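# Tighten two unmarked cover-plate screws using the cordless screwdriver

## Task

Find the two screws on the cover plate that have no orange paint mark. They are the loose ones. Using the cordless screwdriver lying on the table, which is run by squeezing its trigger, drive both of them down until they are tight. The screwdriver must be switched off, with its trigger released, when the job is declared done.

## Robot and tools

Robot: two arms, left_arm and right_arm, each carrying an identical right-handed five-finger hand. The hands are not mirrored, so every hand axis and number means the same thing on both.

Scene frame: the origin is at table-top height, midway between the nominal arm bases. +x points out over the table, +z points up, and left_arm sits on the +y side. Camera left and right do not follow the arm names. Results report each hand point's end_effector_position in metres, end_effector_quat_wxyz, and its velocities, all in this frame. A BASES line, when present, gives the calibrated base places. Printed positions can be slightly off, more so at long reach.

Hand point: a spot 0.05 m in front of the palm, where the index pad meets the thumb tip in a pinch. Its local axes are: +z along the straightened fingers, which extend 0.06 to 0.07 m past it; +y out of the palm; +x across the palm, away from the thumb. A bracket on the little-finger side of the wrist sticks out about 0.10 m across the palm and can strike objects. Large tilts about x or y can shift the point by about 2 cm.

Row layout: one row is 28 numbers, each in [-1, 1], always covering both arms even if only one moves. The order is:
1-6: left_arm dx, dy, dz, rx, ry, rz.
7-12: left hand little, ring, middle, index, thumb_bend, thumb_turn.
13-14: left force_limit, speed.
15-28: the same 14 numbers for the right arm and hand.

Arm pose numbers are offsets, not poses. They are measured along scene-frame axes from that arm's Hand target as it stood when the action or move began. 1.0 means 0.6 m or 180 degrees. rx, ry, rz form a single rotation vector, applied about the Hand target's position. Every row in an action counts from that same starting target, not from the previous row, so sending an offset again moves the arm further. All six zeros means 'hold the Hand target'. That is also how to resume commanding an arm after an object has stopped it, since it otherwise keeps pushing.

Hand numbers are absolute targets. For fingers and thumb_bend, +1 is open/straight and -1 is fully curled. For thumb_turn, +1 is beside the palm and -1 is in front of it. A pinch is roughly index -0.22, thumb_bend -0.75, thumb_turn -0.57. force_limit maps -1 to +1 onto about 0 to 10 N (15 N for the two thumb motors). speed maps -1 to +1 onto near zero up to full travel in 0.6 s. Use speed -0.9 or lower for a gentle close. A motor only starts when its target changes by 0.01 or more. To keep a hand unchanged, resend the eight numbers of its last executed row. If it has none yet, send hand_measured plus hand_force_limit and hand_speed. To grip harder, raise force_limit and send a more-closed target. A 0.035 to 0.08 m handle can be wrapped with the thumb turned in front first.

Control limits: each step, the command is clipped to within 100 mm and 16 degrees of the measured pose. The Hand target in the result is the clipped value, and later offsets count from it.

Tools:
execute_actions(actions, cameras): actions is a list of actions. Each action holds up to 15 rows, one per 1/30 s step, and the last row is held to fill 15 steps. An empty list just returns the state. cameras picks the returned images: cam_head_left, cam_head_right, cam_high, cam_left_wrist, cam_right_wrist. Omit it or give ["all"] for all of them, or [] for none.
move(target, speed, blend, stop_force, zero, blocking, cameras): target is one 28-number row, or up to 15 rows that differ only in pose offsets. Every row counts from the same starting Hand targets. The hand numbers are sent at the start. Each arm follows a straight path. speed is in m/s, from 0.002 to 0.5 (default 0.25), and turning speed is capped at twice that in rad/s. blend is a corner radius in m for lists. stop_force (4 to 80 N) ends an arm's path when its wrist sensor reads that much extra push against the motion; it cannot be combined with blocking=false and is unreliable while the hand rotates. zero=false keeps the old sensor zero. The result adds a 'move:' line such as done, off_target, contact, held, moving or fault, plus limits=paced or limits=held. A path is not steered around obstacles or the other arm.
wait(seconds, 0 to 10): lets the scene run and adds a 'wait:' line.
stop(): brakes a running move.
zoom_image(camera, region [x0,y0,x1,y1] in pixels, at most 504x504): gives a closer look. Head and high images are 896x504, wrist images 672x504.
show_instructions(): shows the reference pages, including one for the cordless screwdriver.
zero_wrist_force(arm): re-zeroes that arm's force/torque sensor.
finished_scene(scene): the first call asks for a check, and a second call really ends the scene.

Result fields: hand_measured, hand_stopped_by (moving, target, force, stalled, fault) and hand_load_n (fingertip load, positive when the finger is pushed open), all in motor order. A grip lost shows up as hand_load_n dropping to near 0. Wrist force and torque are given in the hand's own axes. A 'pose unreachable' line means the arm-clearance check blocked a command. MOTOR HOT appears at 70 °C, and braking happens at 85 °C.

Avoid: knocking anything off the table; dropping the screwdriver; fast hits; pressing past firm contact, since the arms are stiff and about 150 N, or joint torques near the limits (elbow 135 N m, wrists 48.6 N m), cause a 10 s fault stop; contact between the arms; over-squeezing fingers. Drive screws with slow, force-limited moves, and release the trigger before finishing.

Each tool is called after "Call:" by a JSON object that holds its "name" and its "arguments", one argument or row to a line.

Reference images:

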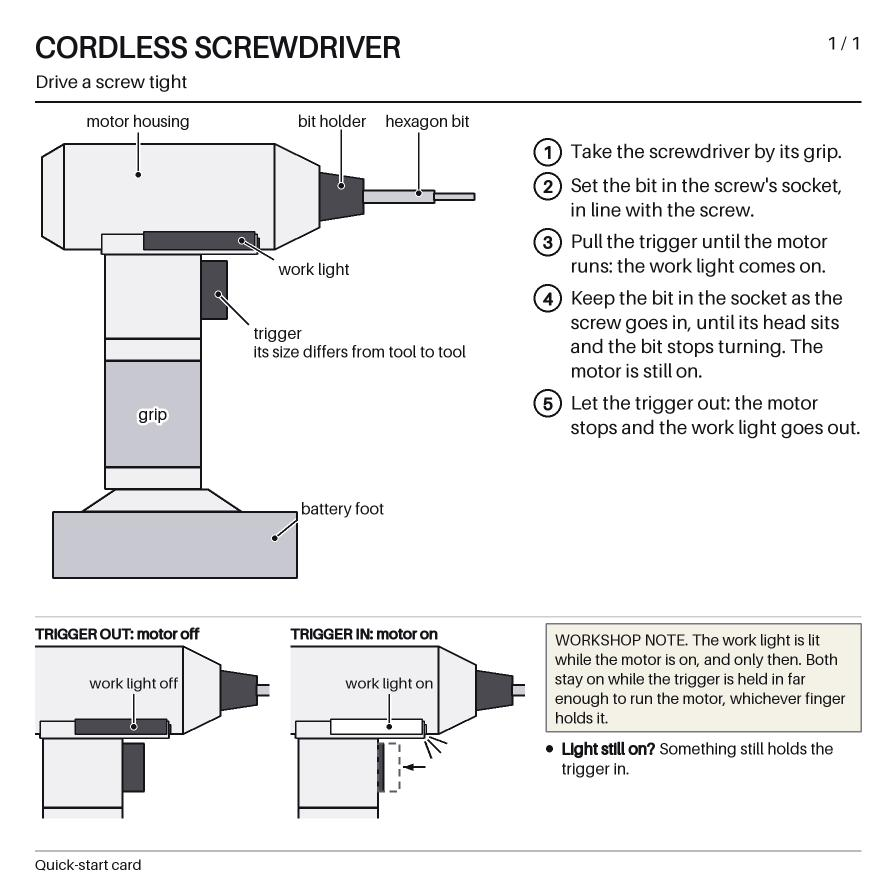

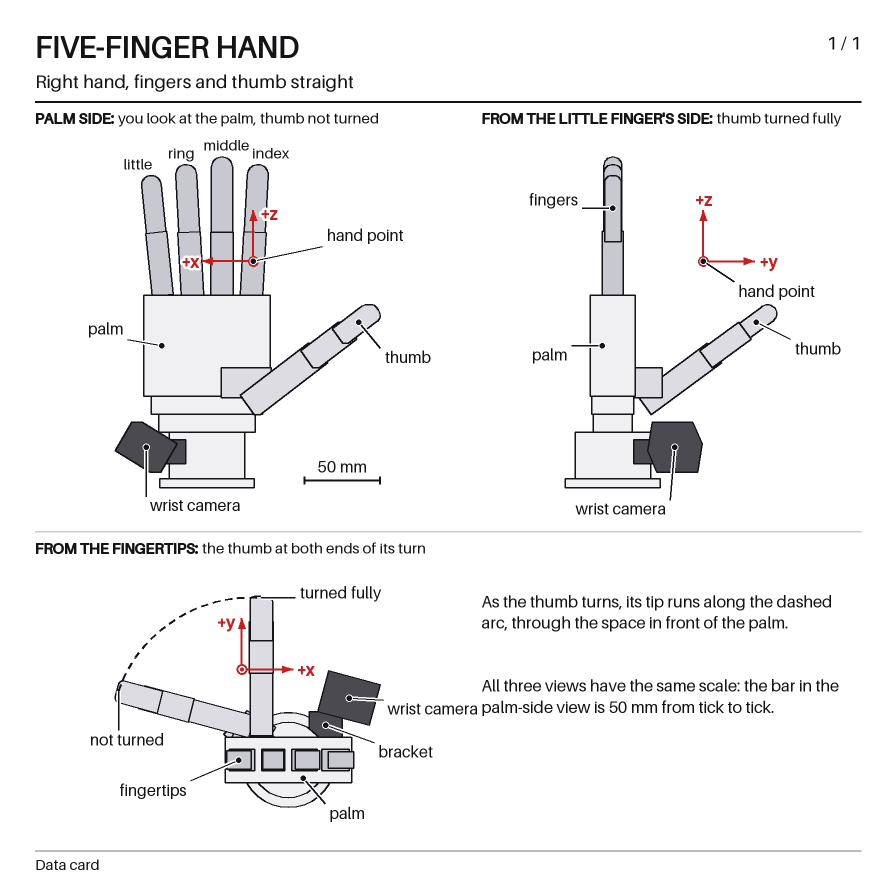

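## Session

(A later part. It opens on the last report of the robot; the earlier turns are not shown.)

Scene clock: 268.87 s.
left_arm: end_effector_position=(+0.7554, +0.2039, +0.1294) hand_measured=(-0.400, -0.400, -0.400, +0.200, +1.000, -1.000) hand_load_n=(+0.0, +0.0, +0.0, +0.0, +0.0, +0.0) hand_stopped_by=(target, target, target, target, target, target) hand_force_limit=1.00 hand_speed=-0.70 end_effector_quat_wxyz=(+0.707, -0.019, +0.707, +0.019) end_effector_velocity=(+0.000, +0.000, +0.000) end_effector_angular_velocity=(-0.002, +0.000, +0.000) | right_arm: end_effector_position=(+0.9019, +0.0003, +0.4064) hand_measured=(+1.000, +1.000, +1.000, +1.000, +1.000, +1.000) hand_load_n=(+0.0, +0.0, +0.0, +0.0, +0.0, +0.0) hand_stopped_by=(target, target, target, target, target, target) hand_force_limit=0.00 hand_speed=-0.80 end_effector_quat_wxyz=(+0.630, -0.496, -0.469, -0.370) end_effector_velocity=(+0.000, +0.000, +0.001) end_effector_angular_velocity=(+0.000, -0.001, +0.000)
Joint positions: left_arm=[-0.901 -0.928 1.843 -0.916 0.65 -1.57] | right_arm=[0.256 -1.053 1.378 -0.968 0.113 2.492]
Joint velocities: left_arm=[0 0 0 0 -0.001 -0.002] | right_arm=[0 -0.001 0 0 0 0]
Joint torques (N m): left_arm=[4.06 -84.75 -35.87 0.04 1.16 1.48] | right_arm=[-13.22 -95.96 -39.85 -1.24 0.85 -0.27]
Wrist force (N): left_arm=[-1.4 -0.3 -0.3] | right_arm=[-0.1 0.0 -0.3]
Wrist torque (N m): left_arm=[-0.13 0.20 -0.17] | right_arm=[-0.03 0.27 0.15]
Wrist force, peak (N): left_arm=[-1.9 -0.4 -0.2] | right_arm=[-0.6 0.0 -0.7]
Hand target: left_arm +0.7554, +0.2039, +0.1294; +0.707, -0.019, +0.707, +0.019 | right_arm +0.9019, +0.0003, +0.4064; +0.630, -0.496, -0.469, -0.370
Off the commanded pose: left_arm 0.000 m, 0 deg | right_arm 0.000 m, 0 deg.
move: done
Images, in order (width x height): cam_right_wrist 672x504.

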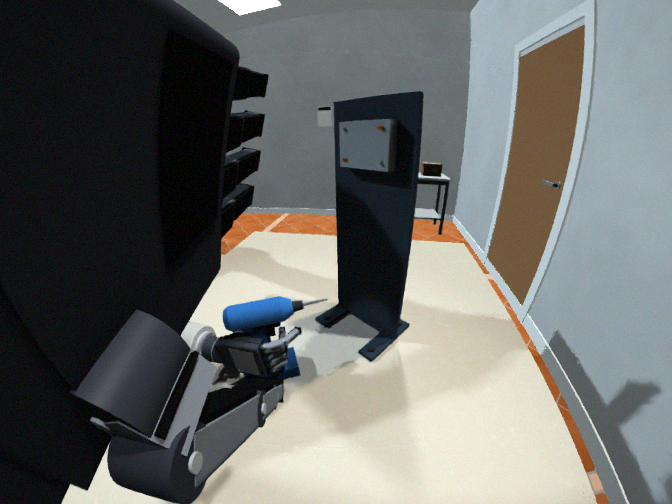

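Call:
{"name": "move", "arguments": {
  "target": [0,0,0,0,0,0,1,1,1,1,1,-1,1,-0.4,0,0,0,0,0,0,1,1,1,1,1,1,0,-0.8],
  "cameras": []
}}

Call:
{"name": "move", "arguments": {
  "target": [0.0006,-0.01,0,0,0,0,1,1,1,1,1,-1,1,-0.4,0,0,0,0,0,0,1,1,1,1,1,1,0,-0.8],
  "speed": 0.01,
  "stop_force": 4,
  "cameras": ["cam_right_wrist"]
}}

Call:
{"name": "zoom_image", "arguments": {
  "camera": "cam_right_wrist",
  "region": [180, 250, 350, 400]
}}

Scene clock: 270.70 s.
left_arm: end_effector_position=(+0.7554, +0.2039, +0.1294) hand_measured=(+1.000, +1.000, +1.000, +1.000, +1.000, -1.000) hand_load_n=(+0.0, +0.0, +0.0, +0.0, +0.0, -0.5) hand_stopped_by=(target, target, target, target, target, target) hand_force_limit=1.00 hand_speed=-0.40 end_effector_quat_wxyz=(+0.707, -0.019, +0.707, +0.019) end_effector_velocity=(+0.000, +0.001, +0.001) end_effector_angular_velocity=(-0.001, -0.001, +0.002) | right_arm: end_effector_position=(+0.9019, +0.0003, +0.4064) hand_measured=(+1.000, +1.000, +1.000, +1.000, +1.000, +1.000) hand_load_n=(+0.0, +0.0, +0.0, +0.0, +0.0, +0.0) hand_stopped_by=(target, target, target, target, target, target) hand_force_limit=0.00 hand_speed=-0.80 end_effector_quat_wxyz=(+0.630, -0.496, -0.469, -0.370) end_effector_velocity=(+0.000, +0.000, -0.001) end_effector_angular_velocity=(+0.000, +0.001, +0.000)
Joint positions: left_arm=[-0.901 -0.928 1.843 -0.916 0.65 -1.57] | right_arm=[0.256 -1.053 1.378 -0.968 0.113 2.492]
Joint velocities: left_arm=[0.001 -0.001 0 -0.001 0 0] | right_arm=[0 0.001 0 0 0 0]
Joint torques (N m): left_arm=[1.75 -71.76 -32.66 -4.46 1.32 1.31] | right_arm=[-12.96 -95.2 -39.6 -1.35 0.8 -0.26]
Wrist force (N): left_arm=[-1.4 -0.2 0.2] | right_arm=[-0.5 -0.3 -0.4]
Wrist torque (N m): left_arm=[-0.14 0.19 -0.15] | right_arm=[-0.08 0.33 0.11]
Wrist force, peak (N): left_arm=[-2.0 -0.6 -0.3] | right_arm=[-0.9 -0.2 -0.3]
Hand target: left_arm +0.7554, +0.2039, +0.1294; +0.707, -0.019, +0.707, +0.019 | right_arm +0.9019, +0.0003, +0.4064; +0.630, -0.496, -0.469, -0.370
Off the commanded pose: left_arm 0.000 m, 0 deg | right_arm 0.000 m, 0 deg.
move: done
No camera images: "cameras" was empty.

Scene clock: 271.93 s.
left_arm: end_effector_position=(+0.7557, +0.1978, +0.1294) hand_measured=(+1.000, +1.000, +1.000, +1.000, +1.000, -1.000) hand_load_n=(+0.0, +0.0, +0.0, +0.0, +0.0, +0.0) hand_stopped_by=(target, target, target, target, target, target) hand_force_limit=1.00 hand_speed=-0.40 end_effector_quat_wxyz=(+0.707, -0.019, +0.707, +0.019) end_effector_velocity=(+0.000, +0.000, +0.000) end_effector_angular_velocity=(+0.000, +0.000, -0.001) | right_arm: end_effector_position=(+0.9019, +0.0003, +0.4064) hand_measured=(+1.000, +1.000, +1.000, +1.000, +1.000, +1.000) hand_load_n=(-0.5, +0.0, +0.0, +0.0, +0.0, +0.0) hand_stopped_by=(target, target, target, target, target, target) hand_force_limit=0.00 hand_speed=-0.80 end_effector_quat_wxyz=(+0.630, -0.496, -0.469, -0.370) end_effector_velocity=(+0.000, +0.000, +0.000) end_effector_angular_velocity=(+0.000, +0.000, +0.000)
Joint positions: left_arm=[-0.906 -0.924 1.834 -0.912 0.645 -1.57] | right_arm=[0.256 -1.053 1.378 -0.968 0.113 2.492]
Joint velocities: left_arm=[-0.001 0 0 0 0 0] | right_arm=[0 0 0 0 0 0]
Joint torques (N m): left_arm=[5.79 -71.51 -16.42 -2.07 1.14 2.24] | right_arm=[-13.52 -95.66 -39.28 -1.45 0.88 -0.25]
Wrist force (N): left_arm=[-1.6 0.8 -0.8] | right_arm=[-0.6 0.1 -0.6]
Wrist torque (N m): left_arm=[-0.11 0.23 -0.16] | right_arm=[0.00 0.34 0.12]
Wrist force, peak (N): left_arm=[-1.7 1.1 -0.9] | right_arm=[-0.6 0.3 -0.6]
Hand target: left_arm +0.7557, +0.1979, +0.1294; +0.707, -0.019, +0.707, +0.019 | right_arm +0.9019, +0.0003, +0.4064; +0.630, -0.496, -0.469, -0.370
Off the commanded pose: left_arm 0.000 m, 0 deg | right_arm 0.000 m, 0 deg.
move: done
Images, in order (width x height): cam_right_wrist 672x504.

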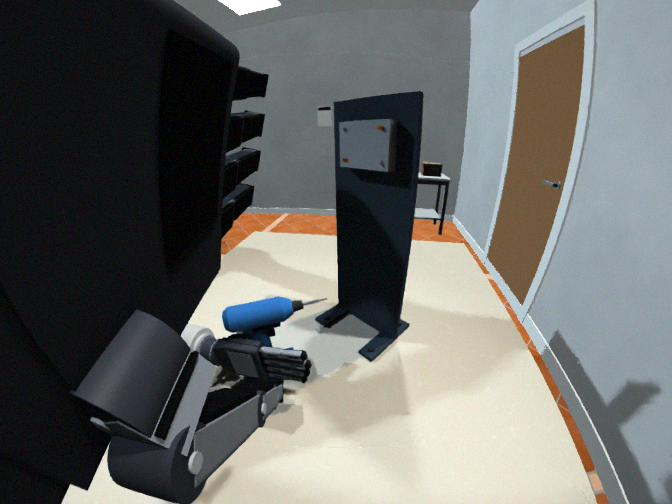

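Scaled by 2.965 from the camera's 672x504 image, which has a finer 960x720 frame.

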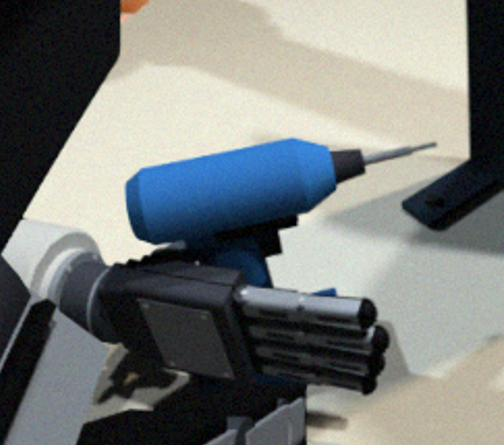

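Call:
{"name": "move", "arguments": {
  "target": [-0.25,-0.0135,0,0,0,0,1,1,1,1,1,-1,1,-0.4,0,0,0,0,0,0,1,1,1,1,1,1,0,-0.8],
  "speed": 0.05,
  "stop_force": 6
}}

Call:
{"name": "zoom_image", "arguments": {
  "camera": "cam_right_wrist",
  "region": [180, 250, 350, 400]
}}

Call:
{"name": "zoom_image", "arguments": {
  "camera": "cam_right_wrist",
  "region": [335, 110, 405, 180]
}}

Scene clock: 276.27 s.
left_arm: end_effector_position=(+0.6056, +0.1899, +0.1295) hand_measured=(+1.000, +1.000, +1.000, +1.000, +1.000, -1.000) hand_load_n=(+0.0, +0.0, +0.0, +0.0, +0.0, +0.0) hand_stopped_by=(target, target, target, target, target, target) hand_force_limit=1.00 hand_speed=-0.40 end_effector_quat_wxyz=(+0.707, -0.019, +0.707, +0.019) end_effector_velocity=(+0.000, -0.001, +0.000) end_effector_angular_velocity=(+0.001, +0.000, -0.001) | right_arm: end_effector_position=(+0.9019, +0.0003, +0.4064) hand_measured=(+1.000, +1.000, +1.000, +1.000, +1.000, +1.000) hand_load_n=(+0.0, +0.0, +0.0, +0.0, +0.0, +0.0) hand_stopped_by=(target, target, target, target, target, target) hand_force_limit=0.00 hand_speed=-0.80 end_effector_quat_wxyz=(+0.630, -0.496, -0.469, -0.370) end_effector_velocity=(+0.000, +0.000, -0.001) end_effector_angular_velocity=(+0.000, +0.001, +0.000)
Joint positions: left_arm=[-1.1 -1.036 2.064 -1.03 0.451 -1.57] | right_arm=[0.256 -1.053 1.378 -0.968 0.113 2.492]
Joint velocities: left_arm=[-0.001 0 0 0 0 0.001] | right_arm=[0 0.001 0 0 0 0]
Joint torques (N m): left_arm=[8.08 -41.23 -31.29 1.92 1.77 3.94] | right_arm=[-13.97 -94.13 -38.73 -1.51 1.01 -0.29]
Wrist force (N): left_arm=[-1.6 -0.3 0.0] | right_arm=[-0.5 -0.2 -0.3]
Wrist torque (N m): left_arm=[-0.14 0.24 -0.16] | right_arm=[-0.06 0.32 0.12]
Wrist force, peak (N): left_arm=[-2.1 0.1 -0.7] | right_arm=[-0.4 -0.3 -0.8]
Hand target: left_arm +0.6056, +0.1899, +0.1295; +0.707, -0.019, +0.707, +0.019 | right_arm +0.9019, +0.0003, +0.4064; +0.630, -0.496, -0.469, -0.370
Off the commanded pose: left_arm 0.000 m, 0 deg | right_arm 0.000 m, 0 deg.
move: done

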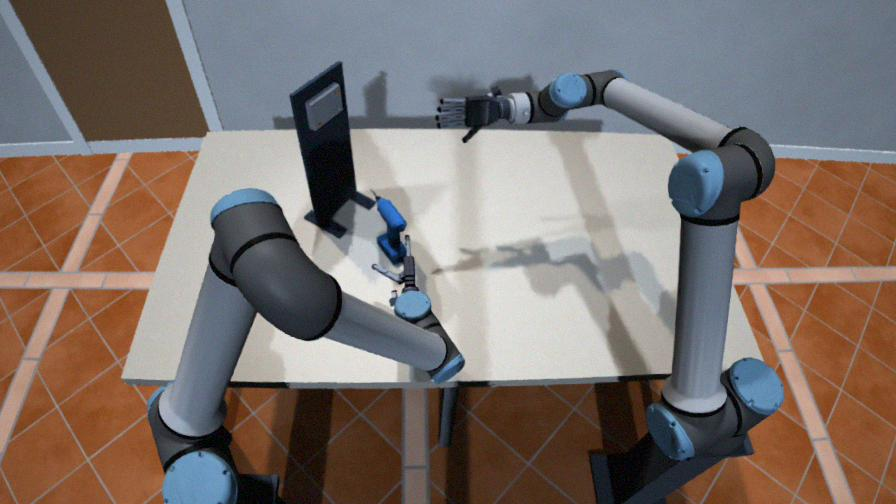

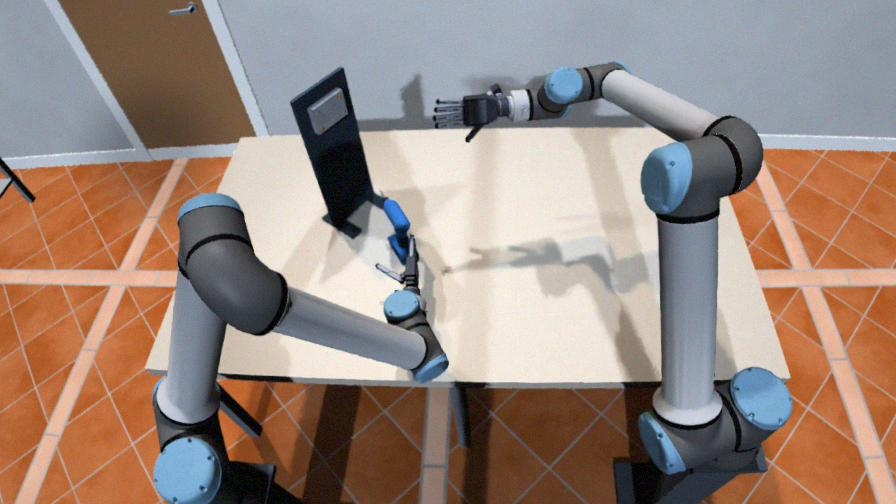

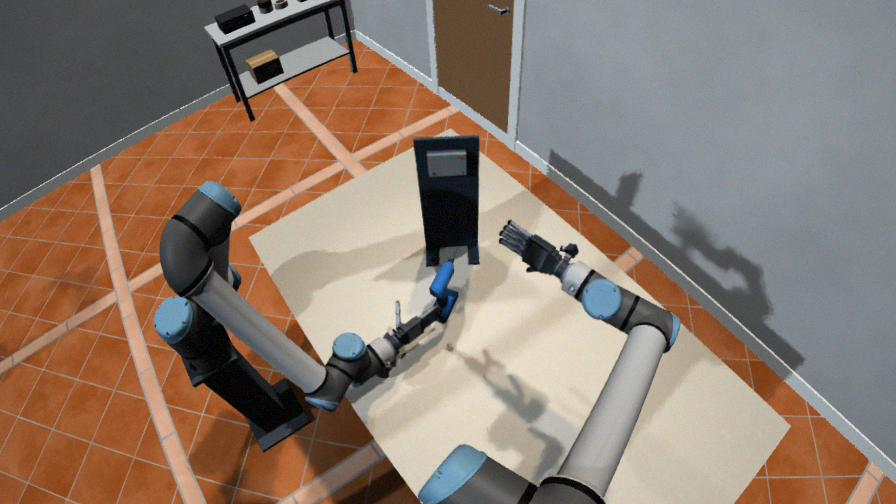

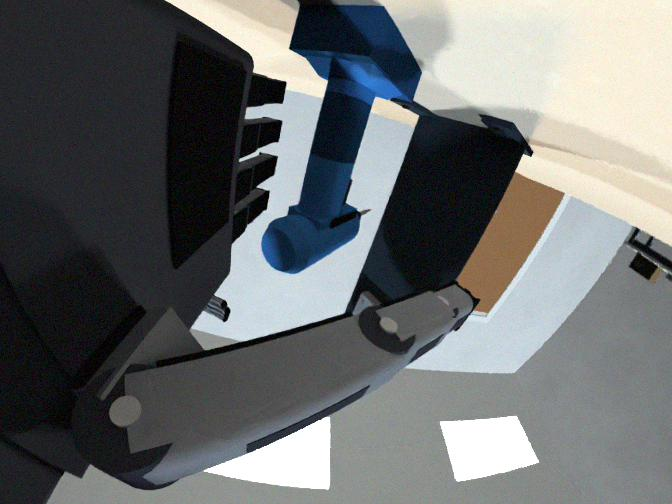

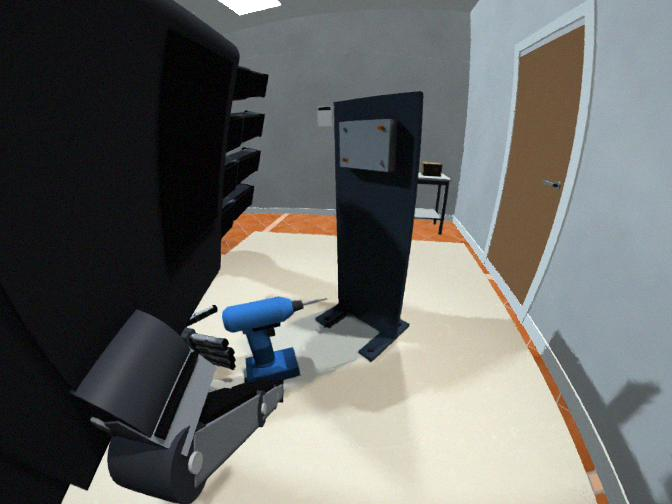

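Scaled by 2.965 from the camera's 672x504 image, which has a finer 960x720 frame.

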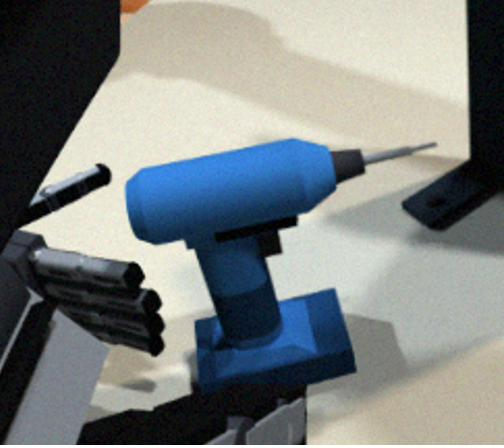

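Scaled by 7.200 from the camera's 672x504 image, which has a finer 960x720 frame.

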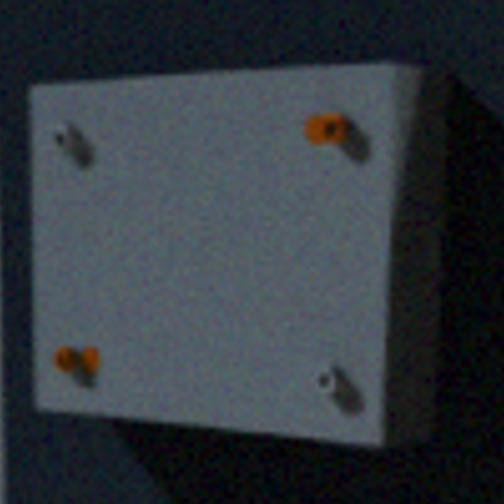

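Call:
{"name": "finished_scene", "arguments": {
  "scene": 2
}}

This call ended nothing. Check each condition of the task against the scene as it is now, look again where you are not sure, and mend what is not met. Then call finished_scene again.

Call:
{"name": "finished_scene", "arguments": {
  "scene": 2
}}

The scene is finished: the task was done.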